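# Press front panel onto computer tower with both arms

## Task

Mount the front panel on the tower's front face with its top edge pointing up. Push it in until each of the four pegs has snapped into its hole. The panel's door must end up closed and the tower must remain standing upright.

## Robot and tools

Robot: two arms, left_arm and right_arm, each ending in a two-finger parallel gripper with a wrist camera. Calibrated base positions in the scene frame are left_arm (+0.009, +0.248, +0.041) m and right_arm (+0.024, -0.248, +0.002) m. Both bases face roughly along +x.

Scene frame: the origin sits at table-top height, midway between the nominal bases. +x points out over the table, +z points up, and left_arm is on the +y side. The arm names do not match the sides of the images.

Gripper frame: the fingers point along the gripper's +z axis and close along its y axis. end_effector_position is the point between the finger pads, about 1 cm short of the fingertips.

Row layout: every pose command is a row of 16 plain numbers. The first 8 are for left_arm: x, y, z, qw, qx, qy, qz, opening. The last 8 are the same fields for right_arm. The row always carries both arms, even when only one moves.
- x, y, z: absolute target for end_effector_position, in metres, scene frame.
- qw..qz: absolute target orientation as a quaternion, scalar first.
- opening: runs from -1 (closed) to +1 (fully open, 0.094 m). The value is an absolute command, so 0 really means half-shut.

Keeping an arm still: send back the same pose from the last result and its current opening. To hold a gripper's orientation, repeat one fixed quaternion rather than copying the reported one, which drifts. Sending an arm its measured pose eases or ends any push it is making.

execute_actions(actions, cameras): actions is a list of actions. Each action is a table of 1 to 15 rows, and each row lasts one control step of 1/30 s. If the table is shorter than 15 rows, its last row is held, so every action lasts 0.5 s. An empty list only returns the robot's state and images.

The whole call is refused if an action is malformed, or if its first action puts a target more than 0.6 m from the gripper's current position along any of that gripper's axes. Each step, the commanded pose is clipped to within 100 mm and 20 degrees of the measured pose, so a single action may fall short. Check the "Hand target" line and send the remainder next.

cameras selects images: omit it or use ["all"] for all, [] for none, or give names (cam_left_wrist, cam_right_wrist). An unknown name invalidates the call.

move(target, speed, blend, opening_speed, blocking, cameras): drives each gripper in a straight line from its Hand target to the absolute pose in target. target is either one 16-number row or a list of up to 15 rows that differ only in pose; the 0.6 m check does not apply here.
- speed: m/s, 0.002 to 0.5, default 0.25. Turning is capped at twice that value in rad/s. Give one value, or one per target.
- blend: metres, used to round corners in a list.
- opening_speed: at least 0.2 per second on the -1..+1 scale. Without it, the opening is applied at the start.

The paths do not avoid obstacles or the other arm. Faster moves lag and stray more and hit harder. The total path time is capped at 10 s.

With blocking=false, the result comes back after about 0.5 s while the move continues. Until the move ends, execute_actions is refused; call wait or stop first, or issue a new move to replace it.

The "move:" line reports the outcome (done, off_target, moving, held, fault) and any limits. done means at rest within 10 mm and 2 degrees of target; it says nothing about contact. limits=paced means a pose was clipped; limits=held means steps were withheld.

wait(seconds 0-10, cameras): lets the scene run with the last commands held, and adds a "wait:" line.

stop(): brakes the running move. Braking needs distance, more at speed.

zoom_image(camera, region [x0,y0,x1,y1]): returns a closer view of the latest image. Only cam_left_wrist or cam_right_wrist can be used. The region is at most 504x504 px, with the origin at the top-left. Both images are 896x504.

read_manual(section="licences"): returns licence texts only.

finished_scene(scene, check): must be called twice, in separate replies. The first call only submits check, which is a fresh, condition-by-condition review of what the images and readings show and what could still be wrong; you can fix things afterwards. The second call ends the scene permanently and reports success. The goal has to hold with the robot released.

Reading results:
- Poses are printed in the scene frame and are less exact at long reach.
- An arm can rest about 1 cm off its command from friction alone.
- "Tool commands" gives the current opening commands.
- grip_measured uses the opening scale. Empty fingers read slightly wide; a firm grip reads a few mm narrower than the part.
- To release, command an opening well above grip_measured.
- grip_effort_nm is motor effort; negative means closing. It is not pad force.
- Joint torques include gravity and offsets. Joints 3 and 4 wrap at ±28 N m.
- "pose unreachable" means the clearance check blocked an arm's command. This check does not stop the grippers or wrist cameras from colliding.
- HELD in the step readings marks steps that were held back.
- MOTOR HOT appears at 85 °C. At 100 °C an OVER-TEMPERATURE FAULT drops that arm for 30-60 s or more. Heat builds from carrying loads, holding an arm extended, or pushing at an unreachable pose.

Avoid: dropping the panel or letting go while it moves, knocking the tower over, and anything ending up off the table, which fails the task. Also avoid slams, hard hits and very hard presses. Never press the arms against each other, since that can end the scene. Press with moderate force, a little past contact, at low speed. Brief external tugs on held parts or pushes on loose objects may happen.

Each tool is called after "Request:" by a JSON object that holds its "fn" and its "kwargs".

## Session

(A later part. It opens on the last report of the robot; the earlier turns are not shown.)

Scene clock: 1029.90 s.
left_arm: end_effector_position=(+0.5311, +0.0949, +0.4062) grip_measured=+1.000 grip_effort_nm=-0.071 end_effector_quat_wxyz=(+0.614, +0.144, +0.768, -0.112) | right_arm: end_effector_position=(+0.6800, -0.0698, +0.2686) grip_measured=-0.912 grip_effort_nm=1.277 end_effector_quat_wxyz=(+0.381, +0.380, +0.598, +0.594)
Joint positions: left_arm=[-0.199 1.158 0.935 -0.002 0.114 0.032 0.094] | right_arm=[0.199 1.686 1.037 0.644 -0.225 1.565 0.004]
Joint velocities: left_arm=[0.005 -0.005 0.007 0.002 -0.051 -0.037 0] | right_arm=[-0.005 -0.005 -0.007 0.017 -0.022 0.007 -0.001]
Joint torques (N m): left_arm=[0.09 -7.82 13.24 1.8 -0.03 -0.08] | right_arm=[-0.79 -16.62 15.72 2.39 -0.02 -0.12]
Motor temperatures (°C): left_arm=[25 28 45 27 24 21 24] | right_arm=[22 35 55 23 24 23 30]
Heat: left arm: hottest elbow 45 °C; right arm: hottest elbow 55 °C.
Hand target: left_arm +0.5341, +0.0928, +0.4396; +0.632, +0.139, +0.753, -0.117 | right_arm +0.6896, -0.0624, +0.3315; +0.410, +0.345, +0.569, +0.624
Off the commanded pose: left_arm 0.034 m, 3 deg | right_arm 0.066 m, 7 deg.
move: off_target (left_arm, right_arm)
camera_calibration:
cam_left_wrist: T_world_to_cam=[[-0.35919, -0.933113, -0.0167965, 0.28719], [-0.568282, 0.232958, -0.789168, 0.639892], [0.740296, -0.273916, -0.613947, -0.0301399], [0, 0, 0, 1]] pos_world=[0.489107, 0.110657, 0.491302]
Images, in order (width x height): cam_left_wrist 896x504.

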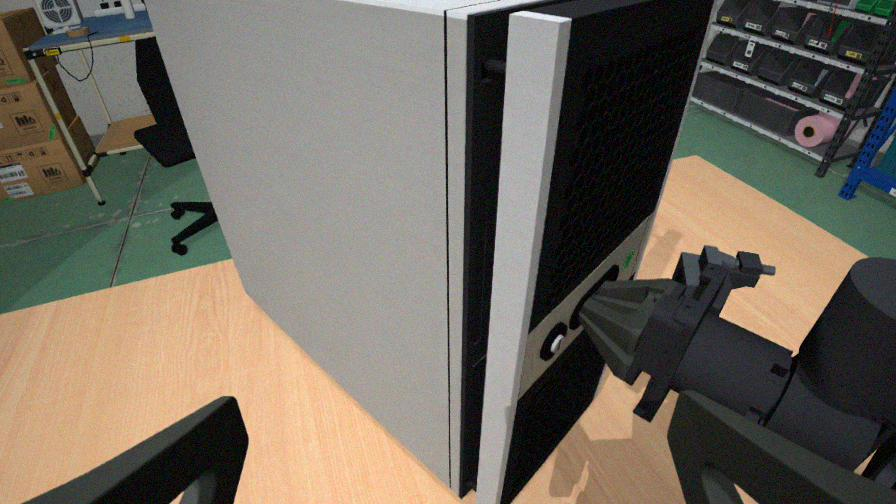

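Request:
{"fn": "move", "kwargs": {"target": [0.535,0.0925,0.44,0.632,0.1396,0.7532,-0.1171,1,0.698,-0.061,0.313,0.4101,0.3444,0.5699,0.6234,0], "speed": 0.03, "cameras": ["cam_left_wrist"]}}

Request:
{"fn": "zoom_image", "kwargs": {"camera": "cam_left_wrist", "region": [450, 20, 530, 100]}}

Request:
{"fn": "zoom_image", "kwargs": {"camera": "cam_left_wrist", "region": [440, 440, 510, 504]}}

Scene clock: 1041.03 s.
left_arm: end_effector_position=(+0.5311, +0.0949, +0.4062) grip_measured=+1.000 grip_effort_nm=-0.081 end_effector_quat_wxyz=(+0.614, +0.144, +0.768, -0.112) | right_arm: end_effector_position=(+0.6826, -0.0692, +0.2644) grip_measured=-0.912 grip_effort_nm=1.277 end_effector_quat_wxyz=(+0.385, +0.376, +0.594, +0.598)
Joint positions: left_arm=[-0.199 1.158 0.935 -0.002 0.114 0.032 0.094] | right_arm=[0.199 1.706 1.038 0.68 -0.225 1.565 0.004]
Joint velocities: left_arm=[-0.005 -0.005 -0.002 -0.017 -0.007 -0.051 0] | right_arm=[0.005 0.005 0.002 0.007 -0.007 -0.007 -0.001]
Joint torques (N m): left_arm=[-0.21 -8 13.24 1.8 -0.04 -0.09] | right_arm=[-0.97 -15.09 14.94 2.66 -0.04 -0.16]
Motor temperatures (°C): left_arm=[25 28 45 27 24 21 24] | right_arm=[22 36 56 23 24 23 30]
Heat: left arm: hottest elbow 45 °C; right arm: hottest elbow 56 °C.
Hand target: left_arm +0.5341, +0.0928, +0.4396; +0.632, +0.139, +0.753, -0.117 | right_arm +0.6940, -0.0621, +0.3130; +0.410, +0.345, +0.569, +0.624
Off the commanded pose: left_arm 0.034 m, 3 deg | right_arm 0.052 m, 6 deg.
move: off_target (left_arm, right_arm)
camera_calibration:
cam_left_wrist: T_world_to_cam=[[-0.35919, -0.933113, -0.0167965, 0.28719], [-0.568282, 0.232958, -0.789168, 0.639892], [0.740296, -0.273916, -0.613947, -0.0301399], [0, 0, 0, 1]] pos_world=[0.489107, 0.110657, 0.491302]
Images, in order (width x height): cam_left_wrist 896x504.

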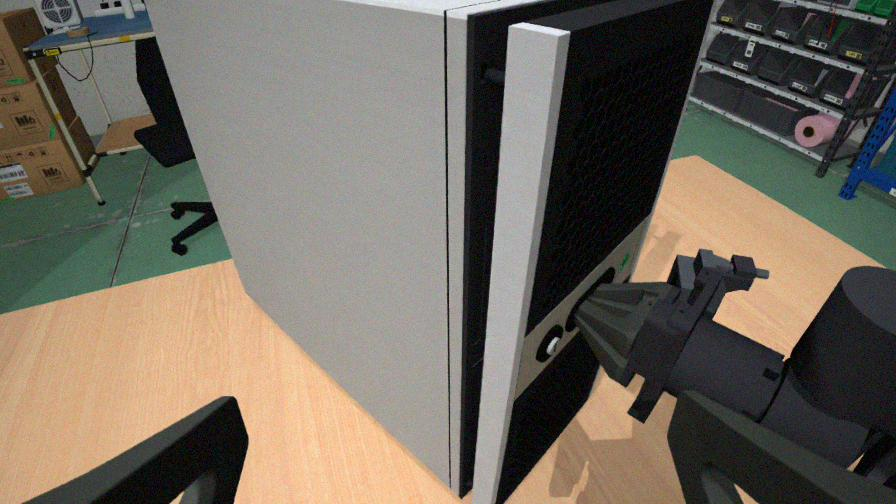

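Scaled by 6.300 from the camera's 896x504 image, which has a finer 1280x720 frame.

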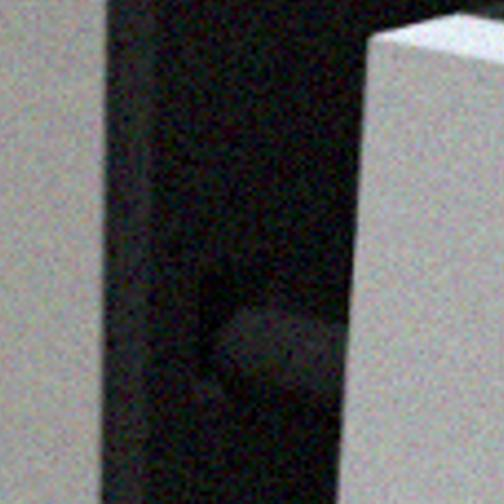

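Scaled by 7.200 from the camera's 896x504 image, which has a finer 1280x720 frame.

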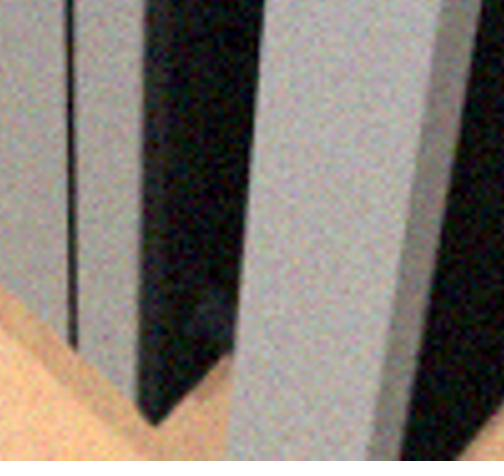

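Request:
{"fn": "move", "kwargs": {"target": [0.535,0.0925,0.44,0.632,0.1396,0.7532,-0.1171,1,0.699,-0.0795,0.313,0.4101,0.3444,0.5699,0.6234,0], "speed": 0.03, "cameras": ["cam_left_wrist"]}}

Request:
{"fn": "zoom_image", "kwargs": {"camera": "cam_left_wrist", "region": [450, 20, 530, 100]}}

Scene clock: 1049.03 s.
left_arm: end_effector_position=(+0.5311, +0.0949, +0.4062) grip_measured=+1.000 grip_effort_nm=-0.066 end_effector_quat_wxyz=(+0.614, +0.144, +0.768, -0.112) | right_arm: end_effector_position=(+0.6825, -0.0726, +0.2645) grip_measured=-0.912 grip_effort_nm=1.282 end_effector_quat_wxyz=(+0.379, +0.369, +0.598, +0.602)
Joint positions: left_arm=[-0.199 1.158 0.935 -0.002 0.114 0.032 0.094] | right_arm=[0.185 1.706 1.038 0.682 -0.26 1.565 0.004]
Joint velocities: left_arm=[-0.005 0.005 0.002 -0.012 -0.051 -0.007 0] | right_arm=[-0.005 -0.005 -0.002 0.007 -0.037 -0.007 0]
Joint torques (N m): left_arm=[-0.03 -7.77 13.26 1.91 -0.05 -0.09] | right_arm=[-2.84 -15.21 14.2 2.91 -0.06 -0.12]
Motor temperatures (°C): left_arm=[25 27 46 27 24 21 24] | right_arm=[22 36 55 23 24 23 30]
Heat: left arm: hottest elbow 46 °C; right arm: hottest elbow 55 °C.
Hand target: left_arm +0.5341, +0.0928, +0.4396; +0.632, +0.139, +0.753, -0.117 | right_arm +0.6955, -0.0802, +0.3127; +0.410, +0.345, +0.569, +0.623
Off the commanded pose: left_arm 0.034 m, 3 deg | right_arm 0.052 m, 6 deg.
move: off_target (left_arm, right_arm)
camera_calibration:
cam_left_wrist: T_world_to_cam=[[-0.35919, -0.933113, -0.0167965, 0.28719], [-0.568282, 0.232958, -0.789168, 0.639892], [0.740296, -0.273916, -0.613947, -0.0301399], [0, 0, 0, 1]] pos_world=[0.489107, 0.110657, 0.491302]
Images, in order (width x height): cam_left_wrist 896x504.

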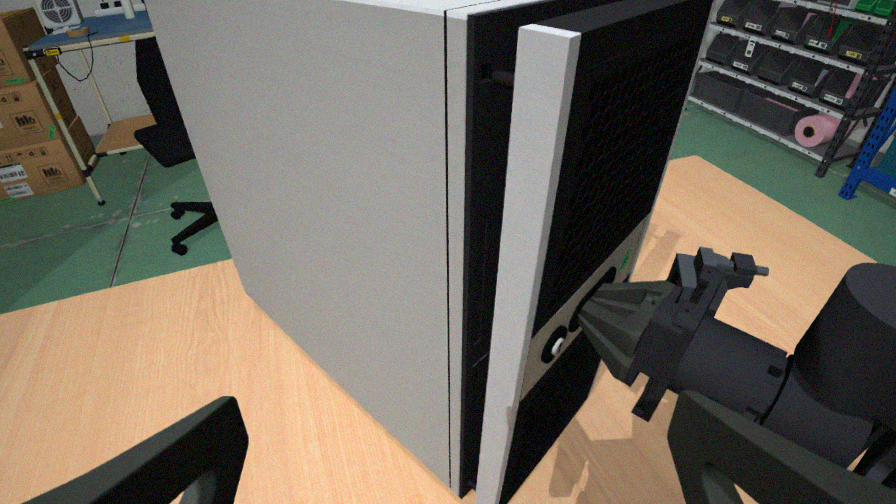

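Scaled by 6.300 from the camera's 896x504 image, which has a finer 1280x720 frame.

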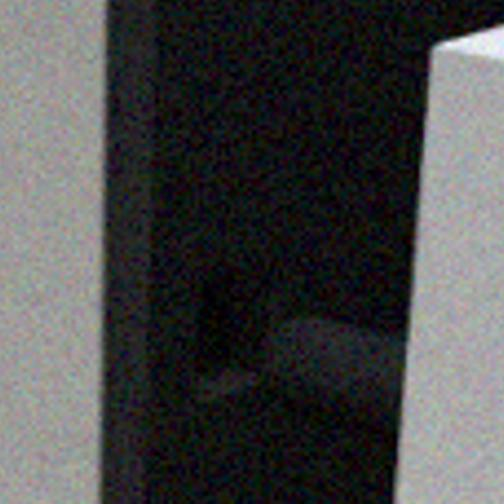

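Request:
{"fn": "move", "kwargs": {"target": [0.535,0.0925,0.44,0.632,0.1396,0.7532,-0.1171,1,0.703,-0.078,0.313,0.4176,0.3526,0.5645,0.6189,0], "speed": 0.03, "cameras": ["cam_left_wrist"]}}

Request:
{"fn": "zoom_image", "kwargs": {"camera": "cam_left_wrist", "region": [450, 20, 530, 100]}}

Request:
{"fn": "zoom_image", "kwargs": {"camera": "cam_left_wrist", "region": [440, 440, 510, 504]}}

Scene clock: 1058.20 s.
left_arm: end_effector_position=(+0.5311, +0.0949, +0.4062) grip_measured=+1.000 grip_effort_nm=-0.066 end_effector_quat_wxyz=(+0.614, +0.144, +0.768, -0.112) | right_arm: end_effector_position=(+0.6839, -0.0754, +0.2650) grip_measured=-0.912 grip_effort_nm=1.277 end_effector_quat_wxyz=(+0.381, +0.378, +0.591, +0.602)
Joint positions: left_arm=[-0.199 1.158 0.935 -0.002 0.114 0.032 0.094] | right_arm=[0.186 1.706 1.038 0.684 -0.24 1.578 0.004]
Joint velocities: left_arm=[-0.005 -0.005 0.007 -0.012 0.022 -0.007 0] | right_arm=[-0.015 0.005 -0.002 0.007 -0.007 0.022 -0.001]
Joint torques (N m): left_arm=[-0.56 -7.71 13.09 1.87 -0.02 -0.09] | right_arm=[-1.55 -15.5 14.94 2.69 0.63 -0.25]
Motor temperatures (°C): left_arm=[25 27 46 27 24 21 24] | right_arm=[22 35 55 23 24 23 30]
Heat: left arm: hottest elbow 46 °C; right arm: hottest elbow 55 °C.
Hand target: left_arm +0.5341, +0.0928, +0.4396; +0.632, +0.139, +0.753, -0.117 | right_arm +0.6987, -0.0787, +0.3129; +0.417, +0.353, +0.564, +0.619
Off the commanded pose: left_arm 0.034 m, 3 deg | right_arm 0.052 m, 6 deg.
move: off_target (left_arm, right_arm)
camera_calibration:
cam_left_wrist: T_world_to_cam=[[-0.35919, -0.933113, -0.0167965, 0.28719], [-0.568282, 0.232958, -0.789168, 0.639892], [0.740296, -0.273916, -0.613947, -0.0301399], [0, 0, 0, 1]] pos_world=[0.489107, 0.110657, 0.491302]
Images, in order (width x height): cam_left_wrist 896x504.

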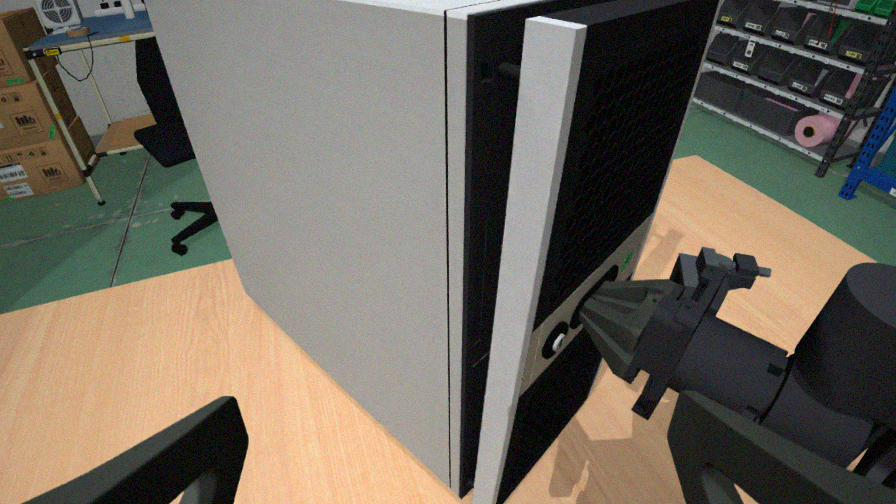

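Scaled by 6.300 from the camera's 896x504 image, which has a finer 1280x720 frame.

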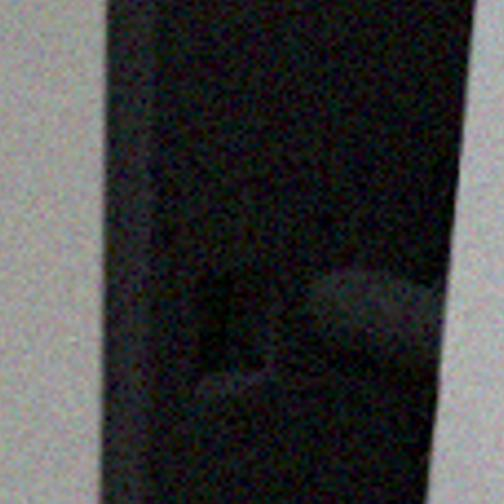

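Scaled by 7.200 from the camera's 896x504 image, which has a finer 1280x720 frame.

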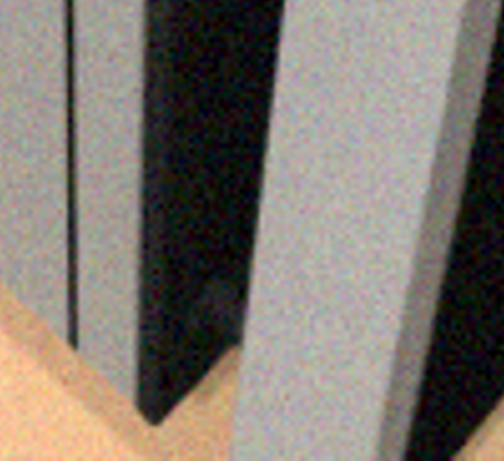

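Request:
{"fn": "move", "kwargs": {"target": [0.535,0.0925,0.1105,0.632,0.1396,0.7532,-0.1171,1,0.703,-0.078,0.313,0.4176,0.3526,0.5645,0.6189,0], "speed": 0.15, "cameras": ["cam_left_wrist"]}}

Request:
{"fn": "zoom_image", "kwargs": {"camera": "cam_left_wrist", "region": [460, 220, 520, 280]}}

Request:
{"fn": "zoom_image", "kwargs": {"camera": "cam_left_wrist", "region": [430, 190, 560, 340]}}

Scene clock: 1071.67 s.
left_arm: end_effector_position=(+0.5283, +0.0956, +0.1185) grip_measured=+1.000 grip_effort_nm=-0.076 end_effector_quat_wxyz=(+0.632, +0.143, +0.753, -0.113) | right_arm: end_effector_position=(+0.6840, -0.0755, +0.2649) grip_measured=-0.912 grip_effort_nm=1.277 end_effector_quat_wxyz=(+0.382, +0.378, +0.591, +0.602)
Joint positions: left_arm=[-0.199 1.809 0.564 1.068 0.114 0.032 0.094] | right_arm=[0.186 1.707 1.038 0.684 -0.24 1.578 0.004]
Joint velocities: left_arm=[0.005 -0.015 0.007 0.002 -0.007 0.022 0] | right_arm=[0.015 0.005 -0.007 -0.022 -0.066 0.066 0]
Joint torques (N m): left_arm=[-0.32 -8.82 4.49 2.85 -0.07 -0.08] | right_arm=[-1.32 -15.21 14.95 2.7 0.66 -0.24]
Motor temperatures (°C): left_arm=[25 27 46 27 24 21 24] | right_arm=[22 35 54 23 24 23 30]
Heat: left arm: hottest elbow 46 °C; right arm: hottest elbow 54 °C.
Hand target: left_arm +0.5292, +0.0940, +0.1137; +0.632, +0.139, +0.753, -0.117 | right_arm +0.6989, -0.0789, +0.3128; +0.417, +0.353, +0.564, +0.619
Off the commanded pose: left_arm 0.011 m, 1 deg | right_arm 0.052 m, 6 deg.
move: off_target (left_arm, right_arm)
camera_calibration:
cam_left_wrist: T_world_to_cam=[[-0.358259, -0.93335, -0.0225507, 0.282232], [-0.530247, 0.223293, -0.817911, 0.395322], [0.768433, -0.281067, -0.574902, -0.223363], [0, 0, 0, 1]] pos_world=[0.48237, 0.112369, 0.201291]
Images, in order (width x height): cam_left_wrist 896x504.

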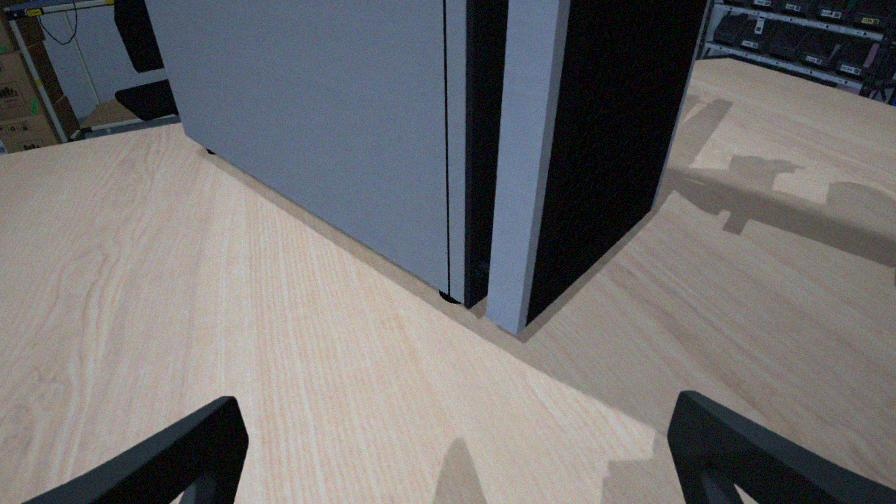

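Scaled by 8.400 from the camera's 896x504 image, which has a finer 1280x720 frame.

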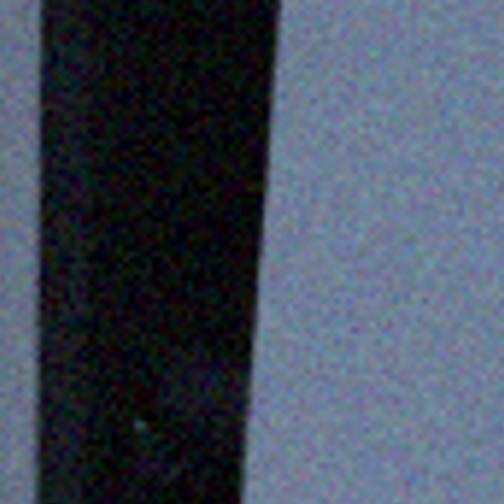

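Scaled by 3.360 from the camera's 896x504 image, which has a finer 1280x720 frame.

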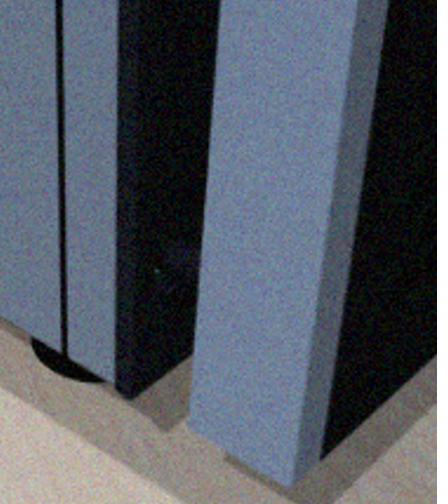

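Request:
{"fn": "move", "kwargs": {"target": [0.535,0.0925,0.44,0.632,0.1396,0.7532,-0.1171,1,0.690,-0.066,0.313,0.4230,0.3475,0.5594,0.6226,0], "speed": 0.1, "cameras": ["cam_left_wrist"]}}

Request:
{"fn": "zoom_image", "kwargs": {"camera": "cam_left_wrist", "region": [450, 20, 530, 100]}}

Request:
{"fn": "zoom_image", "kwargs": {"camera": "cam_left_wrist", "region": [440, 440, 510, 504]}}

Scene clock: 1099.80 s.
left_arm: end_effector_position=(+0.5360, +0.0936, +0.4035) grip_measured=+1.000 grip_effort_nm=-0.076 end_effector_quat_wxyz=(+0.614, +0.144, +0.768, -0.112) | right_arm: end_effector_position=(+0.6848, -0.0723, +0.2668) grip_measured=-0.912 grip_effort_nm=1.277 end_effector_quat_wxyz=(+0.393, +0.381, +0.583, +0.601)
Joint positions: left_arm=[-0.199 1.175 0.94 0.01 0.114 0.032 0.094] | right_arm=[0.199 1.712 1.038 0.707 -0.203 1.577 0.004]
Joint velocities: left_arm=[-0.005 -0.015 -0.007 0.002 0.007 -0.037 0] | right_arm=[-0.015 -0.005 0.007 -0.002 -0.007 0.007 -0.001]
Joint torques (N m): left_arm=[-0.21 -7.88 13.3 1.77 -0.01 -0.08] | right_arm=[-0.62 -16.91 12.18 3.1 0.28 -0.3]
Motor temperatures (°C): left_arm=[25 27 40 27 24 21 24] | right_arm=[22 35 54 23 24 23 30]
Heat: left arm: hottest elbow 40 °C; right arm: hottest elbow 54 °C.
Hand target: left_arm +0.5398, +0.0914, +0.4367; +0.632, +0.140, +0.753, -0.117 | right_arm +0.6879, -0.0667, +0.3127; +0.422, +0.349, +0.559, +0.623
Off the commanded pose: left_arm 0.037 m, 3 deg | right_arm 0.047 m, 6 deg.
move: off_target (left_arm, right_arm)
camera_calibration:
cam_left_wrist: T_world_to_cam=[[-0.359178, -0.933116, -0.0168867, 0.287773], [-0.567698, 0.23281, -0.789632, 0.640732], [0.74075, -0.274032, -0.613348, -0.036234], [0, 0, 0, 1]] pos_world=[0.493944, 0.109428, 0.488578]
Images, in order (width x height): cam_left_wrist 896x504.

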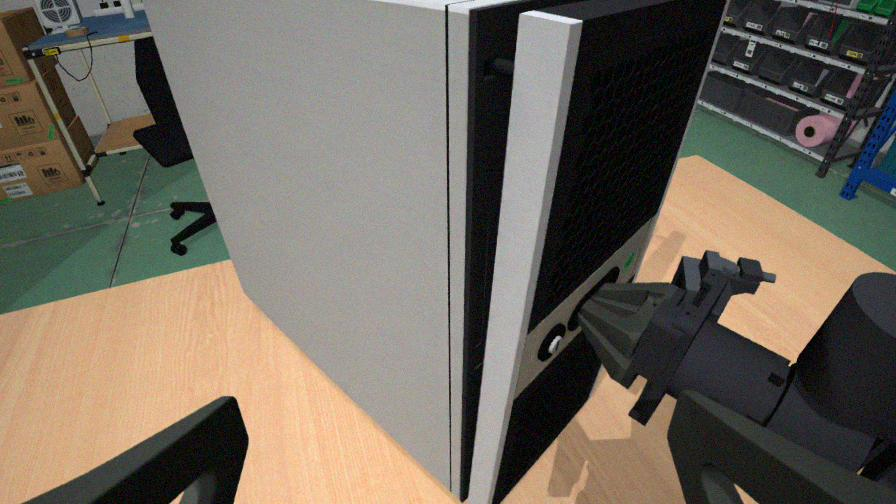

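Scaled by 6.300 from the camera's 896x504 image, which has a finer 1280x720 frame.

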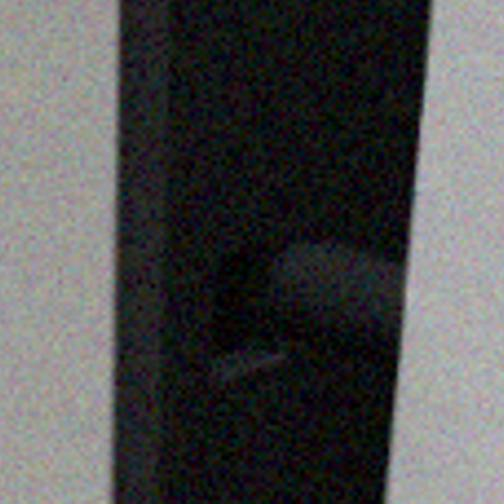

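Scaled by 7.200 from the camera's 896x504 image, which has a finer 1280x720 frame.

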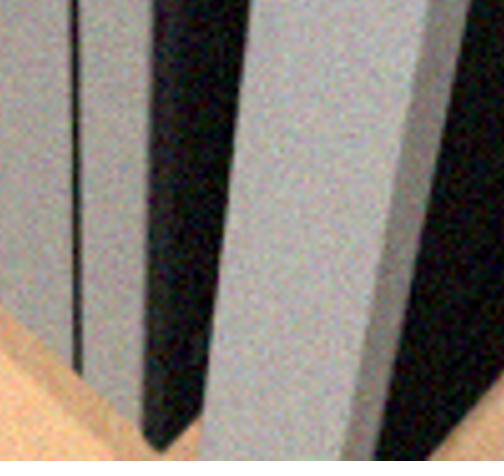

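Request:
{"fn": "move", "kwargs": {"target": [0.535,0.0925,0.44,0.632,0.1396,0.7532,-0.1171,1,0.690,-0.064,0.3105,0.4238,0.3481,0.5697,0.6125,0], "speed": 0.1, "cameras": ["cam_left_wrist"]}}

Request:
{"fn": "zoom_image", "kwargs": {"camera": "cam_left_wrist", "region": [450, 20, 530, 100]}}

Request:
{"fn": "move", "kwargs": {"target": [0.535,0.0925,0.1105,0.632,0.1396,0.7532,-0.1171,1,0.690,-0.064,0.3105,0.4238,0.3481,0.5697,0.6125,0], "cameras": ["cam_left_wrist"]}}

Request:
{"fn": "zoom_image", "kwargs": {"camera": "cam_left_wrist", "region": [430, 190, 560, 340]}}

Request:
{"fn": "zoom_image", "kwargs": {"camera": "cam_left_wrist", "region": [460, 220, 520, 280]}}

Scene clock: 1114.93 s.
left_arm: end_effector_position=(+0.5328, +0.0944, +0.4064) grip_measured=+1.000 grip_effort_nm=-0.066 end_effector_quat_wxyz=(+0.613, +0.144, +0.768, -0.112) | right_arm: end_effector_position=(+0.6844, -0.0703, +0.2662) grip_measured=-0.912 grip_effort_nm=1.272 end_effector_quat_wxyz=(+0.396, +0.378, +0.585, +0.598)
Joint positions: left_arm=[-0.199 1.163 0.94 -0.002 0.114 0.032 0.094] | right_arm=[0.203 1.712 1.038 0.704 -0.198 1.566 0.004]
Joint velocities: left_arm=[-0.005 -0.005 -0.007 -0.002 0.051 0.007 0] | right_arm=[-0.015 -0.005 -0.012 -0.002 0.051 -0.007 0]
Joint torques (N m): left_arm=[-0.38 -8 12.93 1.8 -0.02 -0.07] | right_arm=[-0.73 -16.91 12.59 1.99 0.32 -0.43]
Motor temperatures (°C): left_arm=[25 27 42 27 24 21 24] | right_arm=[22 34 54 23 24 23 30]
Heat: left arm: hottest elbow 42 °C; right arm: hottest elbow 54 °C.
Hand target: left_arm +0.5343, +0.0927, +0.4396; +0.632, +0.139, +0.753, -0.117 | right_arm +0.6881, -0.0647, +0.3102; +0.424, +0.349, +0.569, +0.613
Off the commanded pose: left_arm 0.034 m, 3 deg | right_arm 0.045 m, 5 deg.
move: off_target (left_arm, right_arm)
camera_calibration:
cam_left_wrist: T_world_to_cam=[[-0.359196, -0.933112, -0.0167513, 0.287392], [-0.568573, 0.233032, -0.788936, 0.641205], [0.740069, -0.273859, -0.614247, -0.031192], [0, 0, 0, 1]] pos_world=[0.490887, 0.110205, 0.491525]
Images, in order (width x height): cam_left_wrist 896x504.

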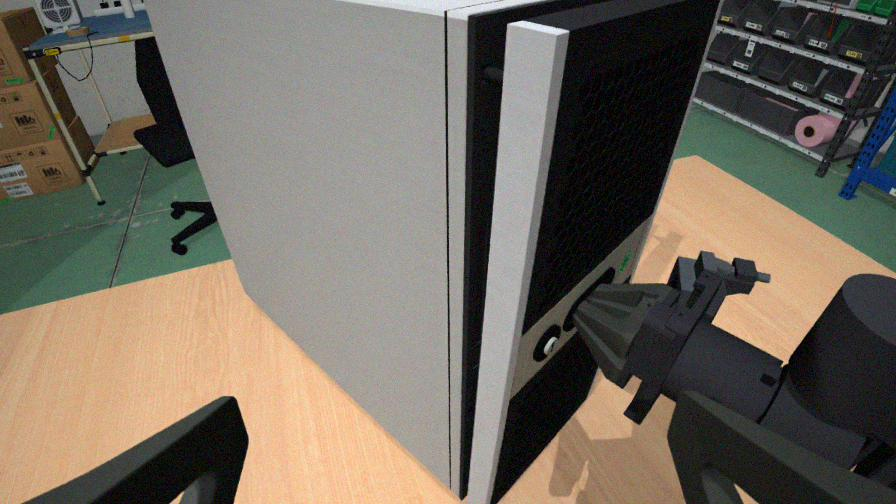

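Scaled by 6.300 from the camera's 896x504 image, which has a finer 1280x720 frame.

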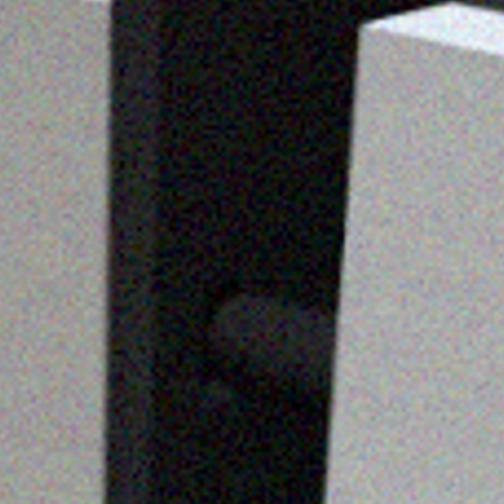

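Scene clock: 1117.10 s.
left_arm: end_effector_position=(+0.5253, +0.0963, +0.1155) grip_measured=+1.000 grip_effort_nm=-0.071 end_effector_quat_wxyz=(+0.629, +0.143, +0.755, -0.113) | right_arm: end_effector_position=(+0.6844, -0.0701, +0.2662) grip_measured=-0.912 grip_effort_nm=1.277 end_effector_quat_wxyz=(+0.396, +0.378, +0.585, +0.598)
Joint positions: left_arm=[-0.199 1.809 0.557 1.068 0.114 0.032 0.094] | right_arm=[0.204 1.712 1.038 0.704 -0.198 1.565 0.004]
Joint velocities: left_arm=[-0.005 -0.005 0.002 0.007 0.095 0.022 0] | right_arm=[-0.024 -0.005 -0.017 -0.012 0.037 0.037 0]
Joint torques (N m): left_arm=[0.03 -8.82 4.97 2.74 -0.08 -0.08] | right_arm=[-0.56 -17.08 12.38 1.98 0.27 -0.37]
Motor temperatures (°C): left_arm=[25 27 42 27 24 21 24] | right_arm=[22 33 54 23 24 23 30]
Heat: left arm: hottest elbow 42 °C; right arm: hottest elbow 54 °C.
Hand target: left_arm +0.5291, +0.0941, +0.1134; +0.632, +0.139, +0.753, -0.117 | right_arm +0.6880, -0.0645, +0.3102; +0.423, +0.349, +0.569, +0.613
Off the commanded pose: left_arm 0.012 m, 1 deg | right_arm 0.045 m, 5 deg.
move: off_target (left_arm, right_arm)
camera_calibration:
cam_left_wrist: T_world_to_cam=[[-0.35843, -0.933306, -0.02161, 0.281776], [-0.536579, 0.224902, -0.813327, 0.39377], [0.763944, -0.279926, -0.581405, -0.219523], [0, 0, 0, 1]] pos_world=[0.479989, 0.112974, 0.198721]
Images, in order (width x height): cam_left_wrist 896x504.

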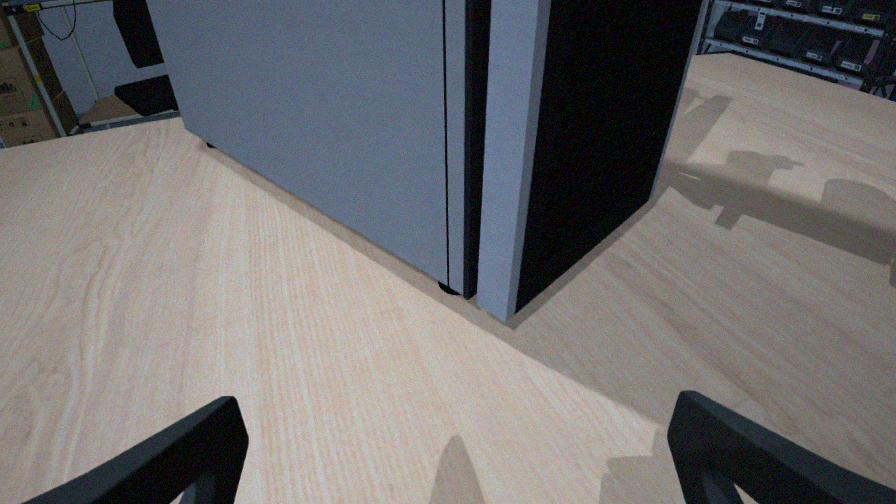

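Scaled by 3.360 from the camera's 896x504 image, which has a finer 1280x720 frame.

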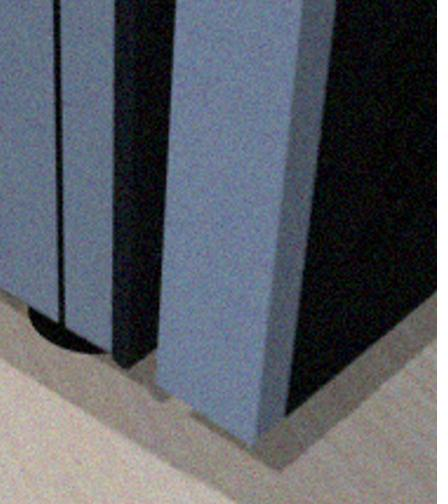

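Scaled by 8.400 from the camera's 896x504 image, which has a finer 1280x720 frame.

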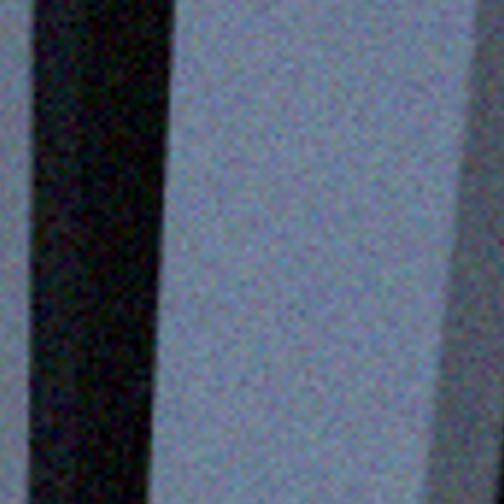

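Request:
{"fn": "move", "kwargs": {"target": [0.535,0.0925,0.1105,0.632,0.1396,0.7532,-0.1171,1,0.703,-0.0587,0.3105,0.4238,0.3481,0.5697,0.6125,0], "speed": 0.05, "cameras": ["cam_left_wrist"]}}

Request:
{"fn": "zoom_image", "kwargs": {"camera": "cam_left_wrist", "region": [430, 190, 560, 340]}}

Request:
{"fn": "move", "kwargs": {"target": [0.535,0.0925,0.44,0.632,0.1396,0.7532,-0.1171,1,0.703,-0.0587,0.3105,0.4238,0.3481,0.5697,0.6125,0], "cameras": ["cam_left_wrist"]}}

Request:
{"fn": "zoom_image", "kwargs": {"camera": "cam_left_wrist", "region": [450, 20, 530, 100]}}

Scene clock: 1127.87 s.
left_arm: end_effector_position=(+0.5245, +0.0965, +0.1083) grip_measured=+1.000 grip_effort_nm=-0.066 end_effector_quat_wxyz=(+0.624, +0.144, +0.760, -0.112) | right_arm: end_effector_position=(+0.6869, -0.0689, +0.2654) grip_measured=-0.910 grip_effort_nm=1.282 end_effector_quat_wxyz=(+0.396, +0.379, +0.586, +0.596)
Joint positions: left_arm=[-0.199 1.823 0.557 1.068 0.114 0.032 0.094] | right_arm=[0.205 1.717 1.046 0.697 -0.193 1.564 0.004]
Joint velocities: left_arm=[0.005 0.005 0.002 0.007 -0.051 0.051 0] | right_arm=[-0.005 -0.005 -0.007 -0.027 -0.022 -0.007 0]
Joint torques (N m): left_arm=[-0.15 -8.82 6 2.88 -0.02 -0.07] | right_arm=[-0.09 -15.38 15.09 1.65 0.28 -0.42]
Motor temperatures (°C): left_arm=[25 27 40 27 24 21 24] | right_arm=[22 33 53 23 24 23 30]
Heat: left arm: hottest elbow 40 °C; right arm: hottest elbow 53 °C.
Hand target: left_arm +0.5346, +0.0927, +0.1106; +0.632, +0.140, +0.753, -0.117 | right_arm +0.6991, -0.0597, +0.3105; +0.424, +0.349, +0.569, +0.613
Off the commanded pose: left_arm 0.011 m, 1 deg | right_arm 0.049 m, 5 deg.
move: off_target (left_arm, right_arm)
camera_calibration:
cam_left_wrist: T_world_to_cam=[[-0.358707, -0.933236, -0.0199941, 0.281488], [-0.547352, 0.227639, -0.805348, 0.391977], [0.756132, -0.27794, -0.592464, -0.217927], [0, 0, 0, 1]] pos_world=[0.480303, 0.112894, 0.192193]
Images, in order (width x height): cam_left_wrist 896x504.

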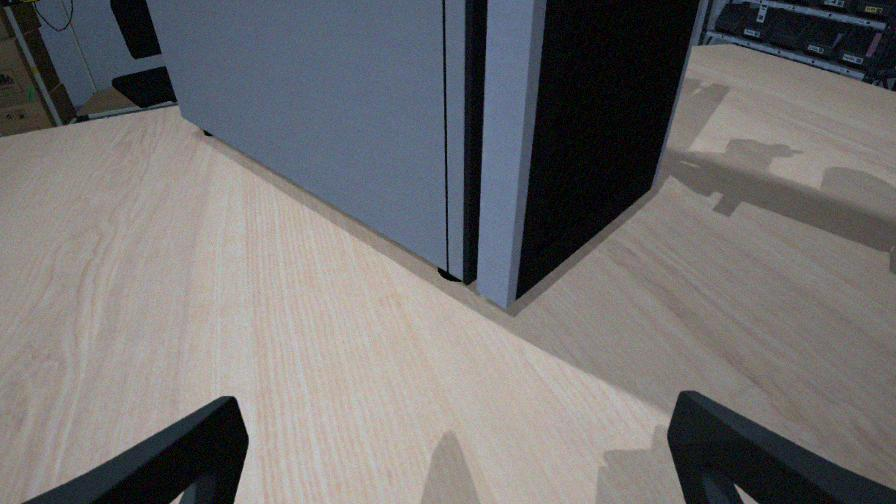

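Scaled by 3.360 from the camera's 896x504 image, which has a finer 1280x720 frame.

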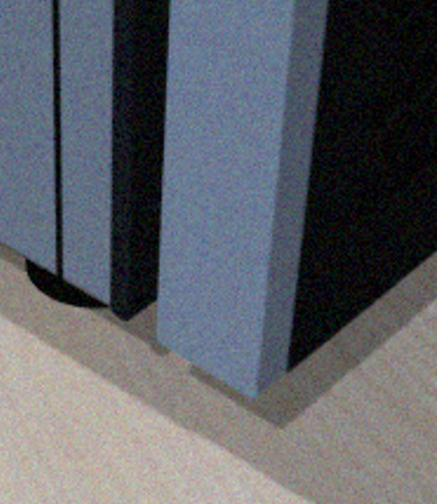

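Scene clock: 1129.97 s.
left_arm: end_effector_position=(+0.5338, +0.0942, +0.4110) grip_measured=+1.000 grip_effort_nm=-0.066 end_effector_quat_wxyz=(+0.619, +0.144, +0.764, -0.113) | right_arm: end_effector_position=(+0.6869, -0.0689, +0.2654) grip_measured=-0.910 grip_effort_nm=1.277 end_effector_quat_wxyz=(+0.396, +0.379, +0.586, +0.596)
Joint positions: left_arm=[-0.199 1.163 0.942 0.011 0.114 0.03 0.094] | right_arm=[0.205 1.717 1.046 0.697 -0.193 1.564 0.004]
Joint velocities: left_arm=[-0.005 -0.005 -0.007 -0.007 -0.037 -0.022 0] | right_arm=[0.005 0.005 -0.002 -0.002 -0.051 -0.037 0]
Joint torques (N m): left_arm=[-0.15 -6.59 13.15 1.99 -0.02 -0.07] | right_arm=[-0.21 -15.97 15.02 1.78 0.28 -0.37]
Motor temperatures (°C): left_arm=[25 27 40 27 24 21 24] | right_arm=[22 33 53 23 24 23 30]
Heat: left arm: hottest elbow 40 °C; right arm: hottest elbow 53 °C.
Hand target: left_arm +0.5403, +0.0913, +0.4363; +0.632, +0.140, +0.753, -0.117 | right_arm +0.6991, -0.0597, +0.3105; +0.424, +0.349, +0.569, +0.613
Off the commanded pose: left_arm 0.029 m, 2 deg | right_arm 0.049 m, 5 deg.
move: off_target (left_arm, right_arm)
camera_calibration:
cam_left_wrist: T_world_to_cam=[[-0.358721, -0.933282, -0.0174353, 0.287635], [-0.557212, 0.229083, -0.798145, 0.643589], [0.748889, -0.276596, -0.602212, -0.0385521], [0, 0, 0, 1]] pos_world=[0.490667, 0.110346, 0.495476]
Images, in order (width x height): cam_left_wrist 896x504.

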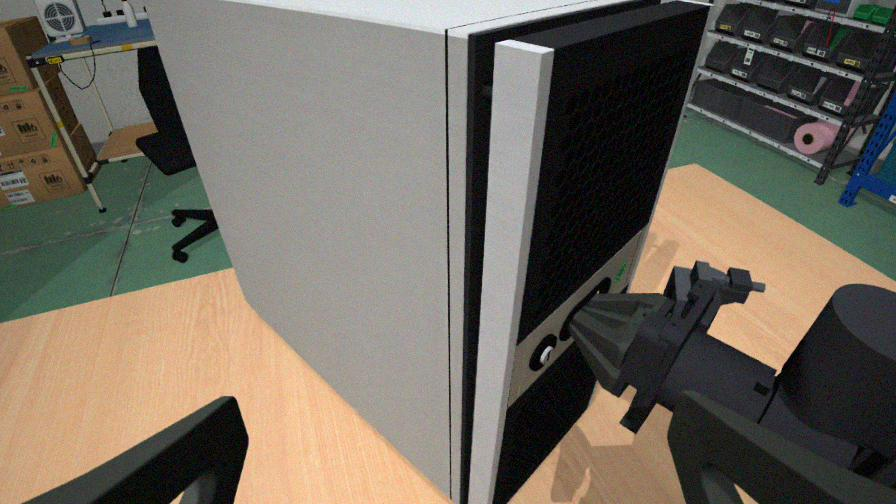

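Scaled by 6.300 from the camera's 896x504 image, which has a finer 1280x720 frame.

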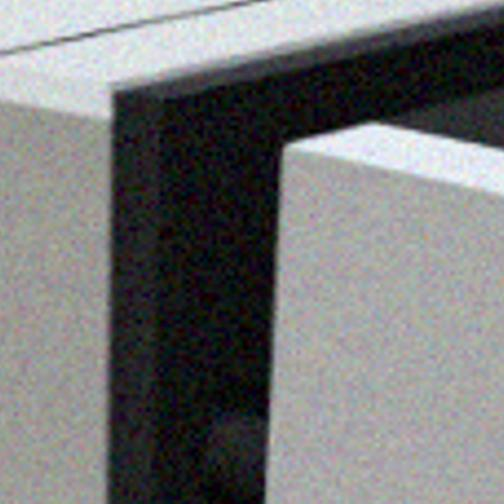

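Request:
{"fn": "move", "kwargs": {"target": [0.535,0.0925,0.44,0.632,0.1396,0.7532,-0.1171,1,0.722,-0.0504,0.3105,0.4238,0.3481,0.5697,0.6125,0], "speed": 0.05, "cameras": ["cam_left_wrist"]}}

Request:
{"fn": "zoom_image", "kwargs": {"camera": "cam_left_wrist", "region": [440, 20, 540, 120]}}

Request:
{"fn": "move", "kwargs": {"target": [0.535,0.0925,0.1105,0.632,0.1396,0.7532,-0.1171,1,0.738,-0.0434,0.3105,0.4238,0.3481,0.5697,0.6125,0], "cameras": ["cam_left_wrist"]}}

Request:
{"fn": "zoom_image", "kwargs": {"camera": "cam_left_wrist", "region": [430, 190, 560, 340]}}

Scene clock: 1137.33 s.
left_arm: end_effector_position=(+0.5332, +0.0943, +0.4081) grip_measured=+1.000 grip_effort_nm=-0.071 end_effector_quat_wxyz=(+0.615, +0.144, +0.768, -0.112) | right_arm: end_effector_position=(+0.6943, -0.0646, +0.2659) grip_measured=-0.904 grip_effort_nm=1.277 end_effector_quat_wxyz=(+0.395, +0.379, +0.587, +0.596)
Joint positions: left_arm=[-0.199 1.163 0.942 -0.002 0.114 0.03 0.094] | right_arm=[0.21 1.734 1.072 0.687 -0.19 1.564 0.005]
Joint velocities: left_arm=[-0.005 -0.015 -0.012 0.002 -0.051 -0.022 0] | right_arm=[-0.005 -0.015 -0.002 -0.022 0.066 0.022 -0.001]
Joint torques (N m): left_arm=[-0.21 -7.88 12.82 1.85 -0.06 -0.08] | right_arm=[-0.56 -14.27 17.89 1.61 0.46 -0.36]
Motor temperatures (°C): left_arm=[25 27 41 27 24 21 24] | right_arm=[22 33 53 23 24 23 30]
Heat: left arm: hottest elbow 41 °C; right arm: hottest elbow 53 °C.
Hand target: left_arm +0.5344, +0.0927, +0.4397; +0.632, +0.139, +0.753, -0.117 | right_arm +0.7156, -0.0521, +0.3105; +0.424, +0.349, +0.569, +0.613
Off the commanded pose: left_arm 0.032 m, 3 deg | right_arm 0.054 m, 6 deg.
move: off_target (left_arm, right_arm)
camera_calibration:
cam_left_wrist: T_world_to_cam=[[-0.358918, -0.933232, -0.0159959, 0.287022], [-0.566611, 0.231472, -0.790805, 0.642667], [0.741707, -0.274771, -0.611859, -0.0322028], [0, 0, 0, 1]] pos_world=[0.491045, 0.11025, 0.493112]
Images, in order (width x height): cam_left_wrist 896x504.

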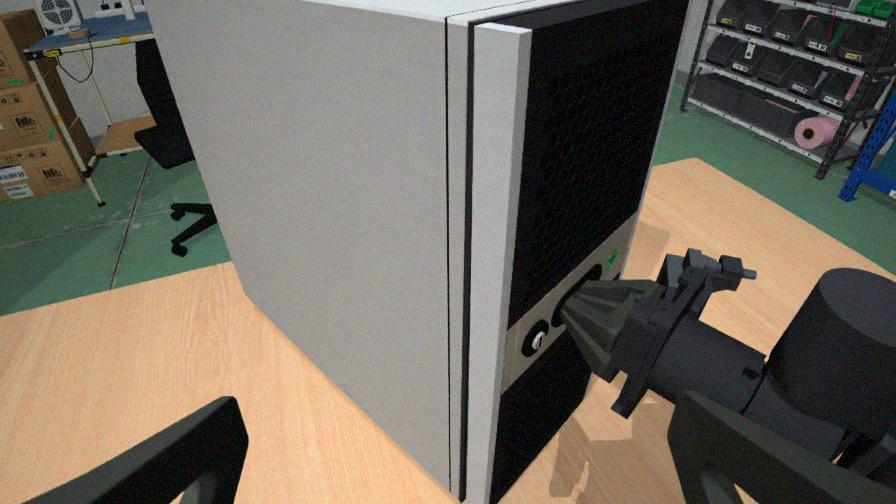

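Scaled by 5.040 from the camera's 896x504 image, which has a finer 1280x720 frame.

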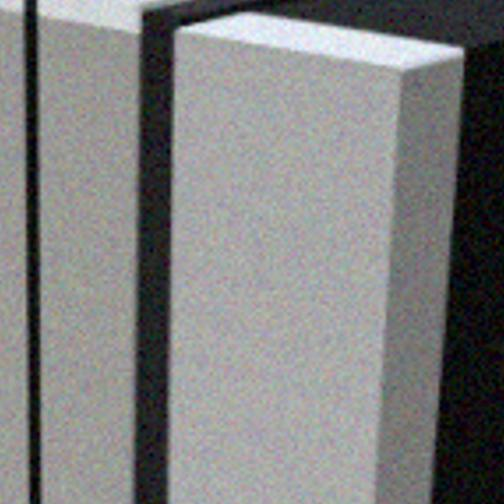

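Scene clock: 1139.50 s.
left_arm: end_effector_position=(+0.5253, +0.0963, +0.1158) grip_measured=+1.000 grip_effort_nm=-0.071 end_effector_quat_wxyz=(+0.629, +0.143, +0.755, -0.113) | right_arm: end_effector_position=(+0.6948, -0.0644, +0.2664) grip_measured=-0.904 grip_effort_nm=1.272 end_effector_quat_wxyz=(+0.395, +0.380, +0.587, +0.596)
Joint positions: left_arm=[-0.199 1.809 0.557 1.068 0.114 0.03 0.094] | right_arm=[0.21 1.734 1.074 0.684 -0.19 1.564 0.005]
Joint velocities: left_arm=[0.005 -0.015 -0.007 -0.007 -0.066 0.037 0] | right_arm=[-0.015 -0.005 -0.022 -0.007 -0.022 -0.007 0]
Joint torques (N m): left_arm=[-0.03 -8.59 5.01 2.82 -0.06 -0.07] | right_arm=[0.03 -12.34 21.6 1.22 0.69 -0.39]
Motor temperatures (°C): left_arm=[25 27 40 27 24 21 24] | right_arm=[22 33 54 23 24 23 30]
Heat: left arm: hottest elbow 40 °C; right arm: hottest elbow 54 °C.
Hand target: left_arm +0.5291, +0.0940, +0.1137; +0.632, +0.139, +0.753, -0.117 | right_arm +0.7271, -0.0461, +0.3105; +0.423, +0.349, +0.568, +0.613
Off the commanded pose: left_arm 0.012 m, 1 deg | right_arm 0.065 m, 6 deg.
move: off_target (left_arm, right_arm)
camera_calibration:
cam_left_wrist: T_world_to_cam=[[-0.358236, -0.933405, -0.0205297, 0.281569], [-0.536652, 0.223858, -0.813567, 0.394196], [0.763984, -0.280432, -0.581108, -0.219375], [0, 0, 0, 1]] pos_world=[0.480013, 0.113054, 0.199005]
Images, in order (width x height): cam_left_wrist 896x504.

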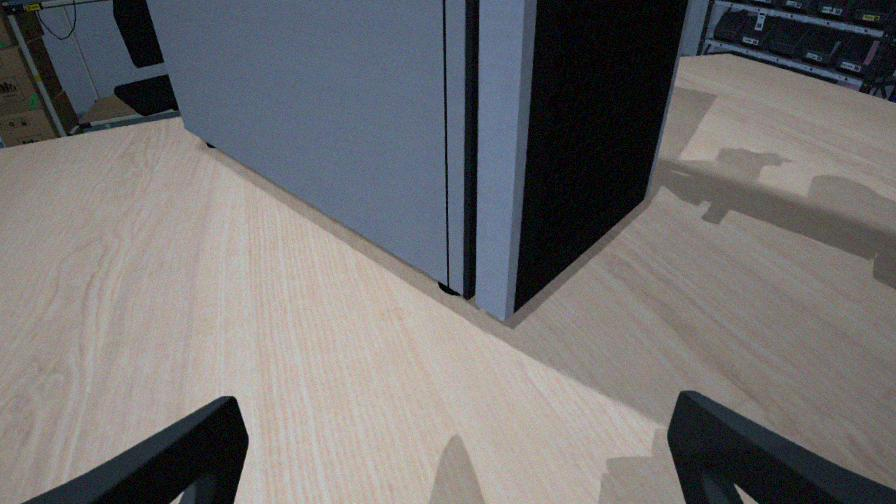

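Scaled by 3.360 from the camera's 896x504 image, which has a finer 1280x720 frame.

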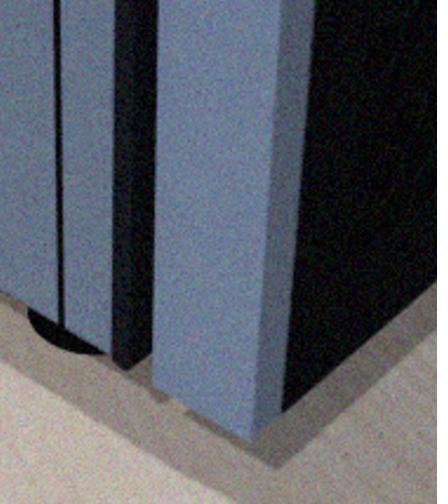

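Request:
{"fn": "move", "kwargs": {"target": [0.535,0.0925,0.1105,0.632,0.1396,0.7532,-0.1171,1,0.765,-0.0313,0.3105,0.4238,0.3481,0.5697,0.6125,0], "speed": 0.05, "cameras": ["cam_left_wrist"]}}

Request:
{"fn": "zoom_image", "kwargs": {"camera": "cam_left_wrist", "region": [430, 190, 560, 340]}}

Scene clock: 1145.90 s.
left_arm: end_effector_position=(+0.5245, +0.0965, +0.1084) grip_measured=+1.000 grip_effort_nm=-0.071 end_effector_quat_wxyz=(+0.624, +0.143, +0.760, -0.113) | right_arm: end_effector_position=(+0.6959, -0.0641, +0.2668) grip_measured=-0.903 grip_effort_nm=1.282 end_effector_quat_wxyz=(+0.394, +0.381, +0.588, +0.595)
Joint positions: left_arm=[-0.199 1.823 0.557 1.068 0.114 0.03 0.094] | right_arm=[0.21 1.734 1.079 0.675 -0.19 1.564 0.005]
Joint velocities: left_arm=[-0.005 -0.024 -0.017 0.002 -0.066 -0.081 0] | right_arm=[-0.034 -0.005 -0.017 0.007 0.007 -0.037 0.001]
Joint torques (N m): left_arm=[-0.03 -8.53 5.9 2.78 -0.03 -0.07] | right_arm=[0.5 -9.52 26.55 0.85 1.06 -0.42]
Motor temperatures (°C): left_arm=[25 27 40 27 24 21 24] | right_arm=[22 33 58 22 24 23 30]
Heat: left arm: hottest elbow 40 °C; right arm: hottest elbow 58 °C.
Hand target: left_arm +0.5346, +0.0927, +0.1105; +0.632, +0.140, +0.753, -0.117 | right_arm +0.7437, -0.0364, +0.3099; +0.423, +0.349, +0.568, +0.613
Off the commanded pose: left_arm 0.011 m, 1 deg | right_arm 0.088 m, 6 deg.
move: off_target (left_arm, right_arm)
camera_calibration:
cam_left_wrist: T_world_to_cam=[[-0.358506, -0.933337, -0.018872, 0.281273], [-0.547726, 0.226673, -0.805367, 0.392356], [0.755956, -0.278392, -0.592476, -0.217732], [0, 0, 0, 1]] pos_world=[0.480338, 0.112971, 0.192298]
Images, in order (width x height): cam_left_wrist 896x504.

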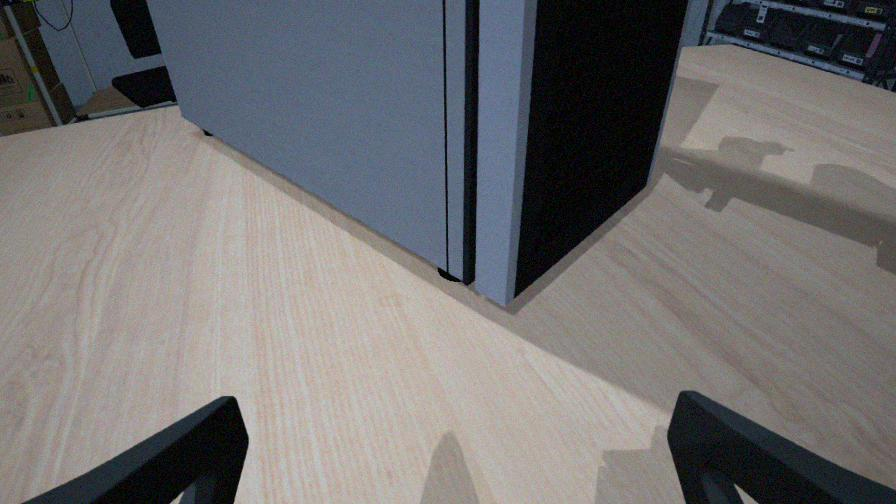

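Scaled by 3.360 from the camera's 896x504 image, which has a finer 1280x720 frame.

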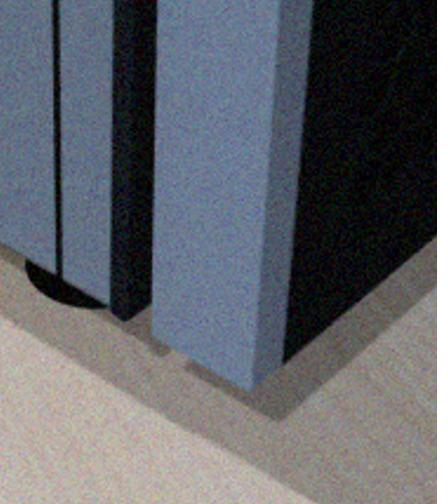

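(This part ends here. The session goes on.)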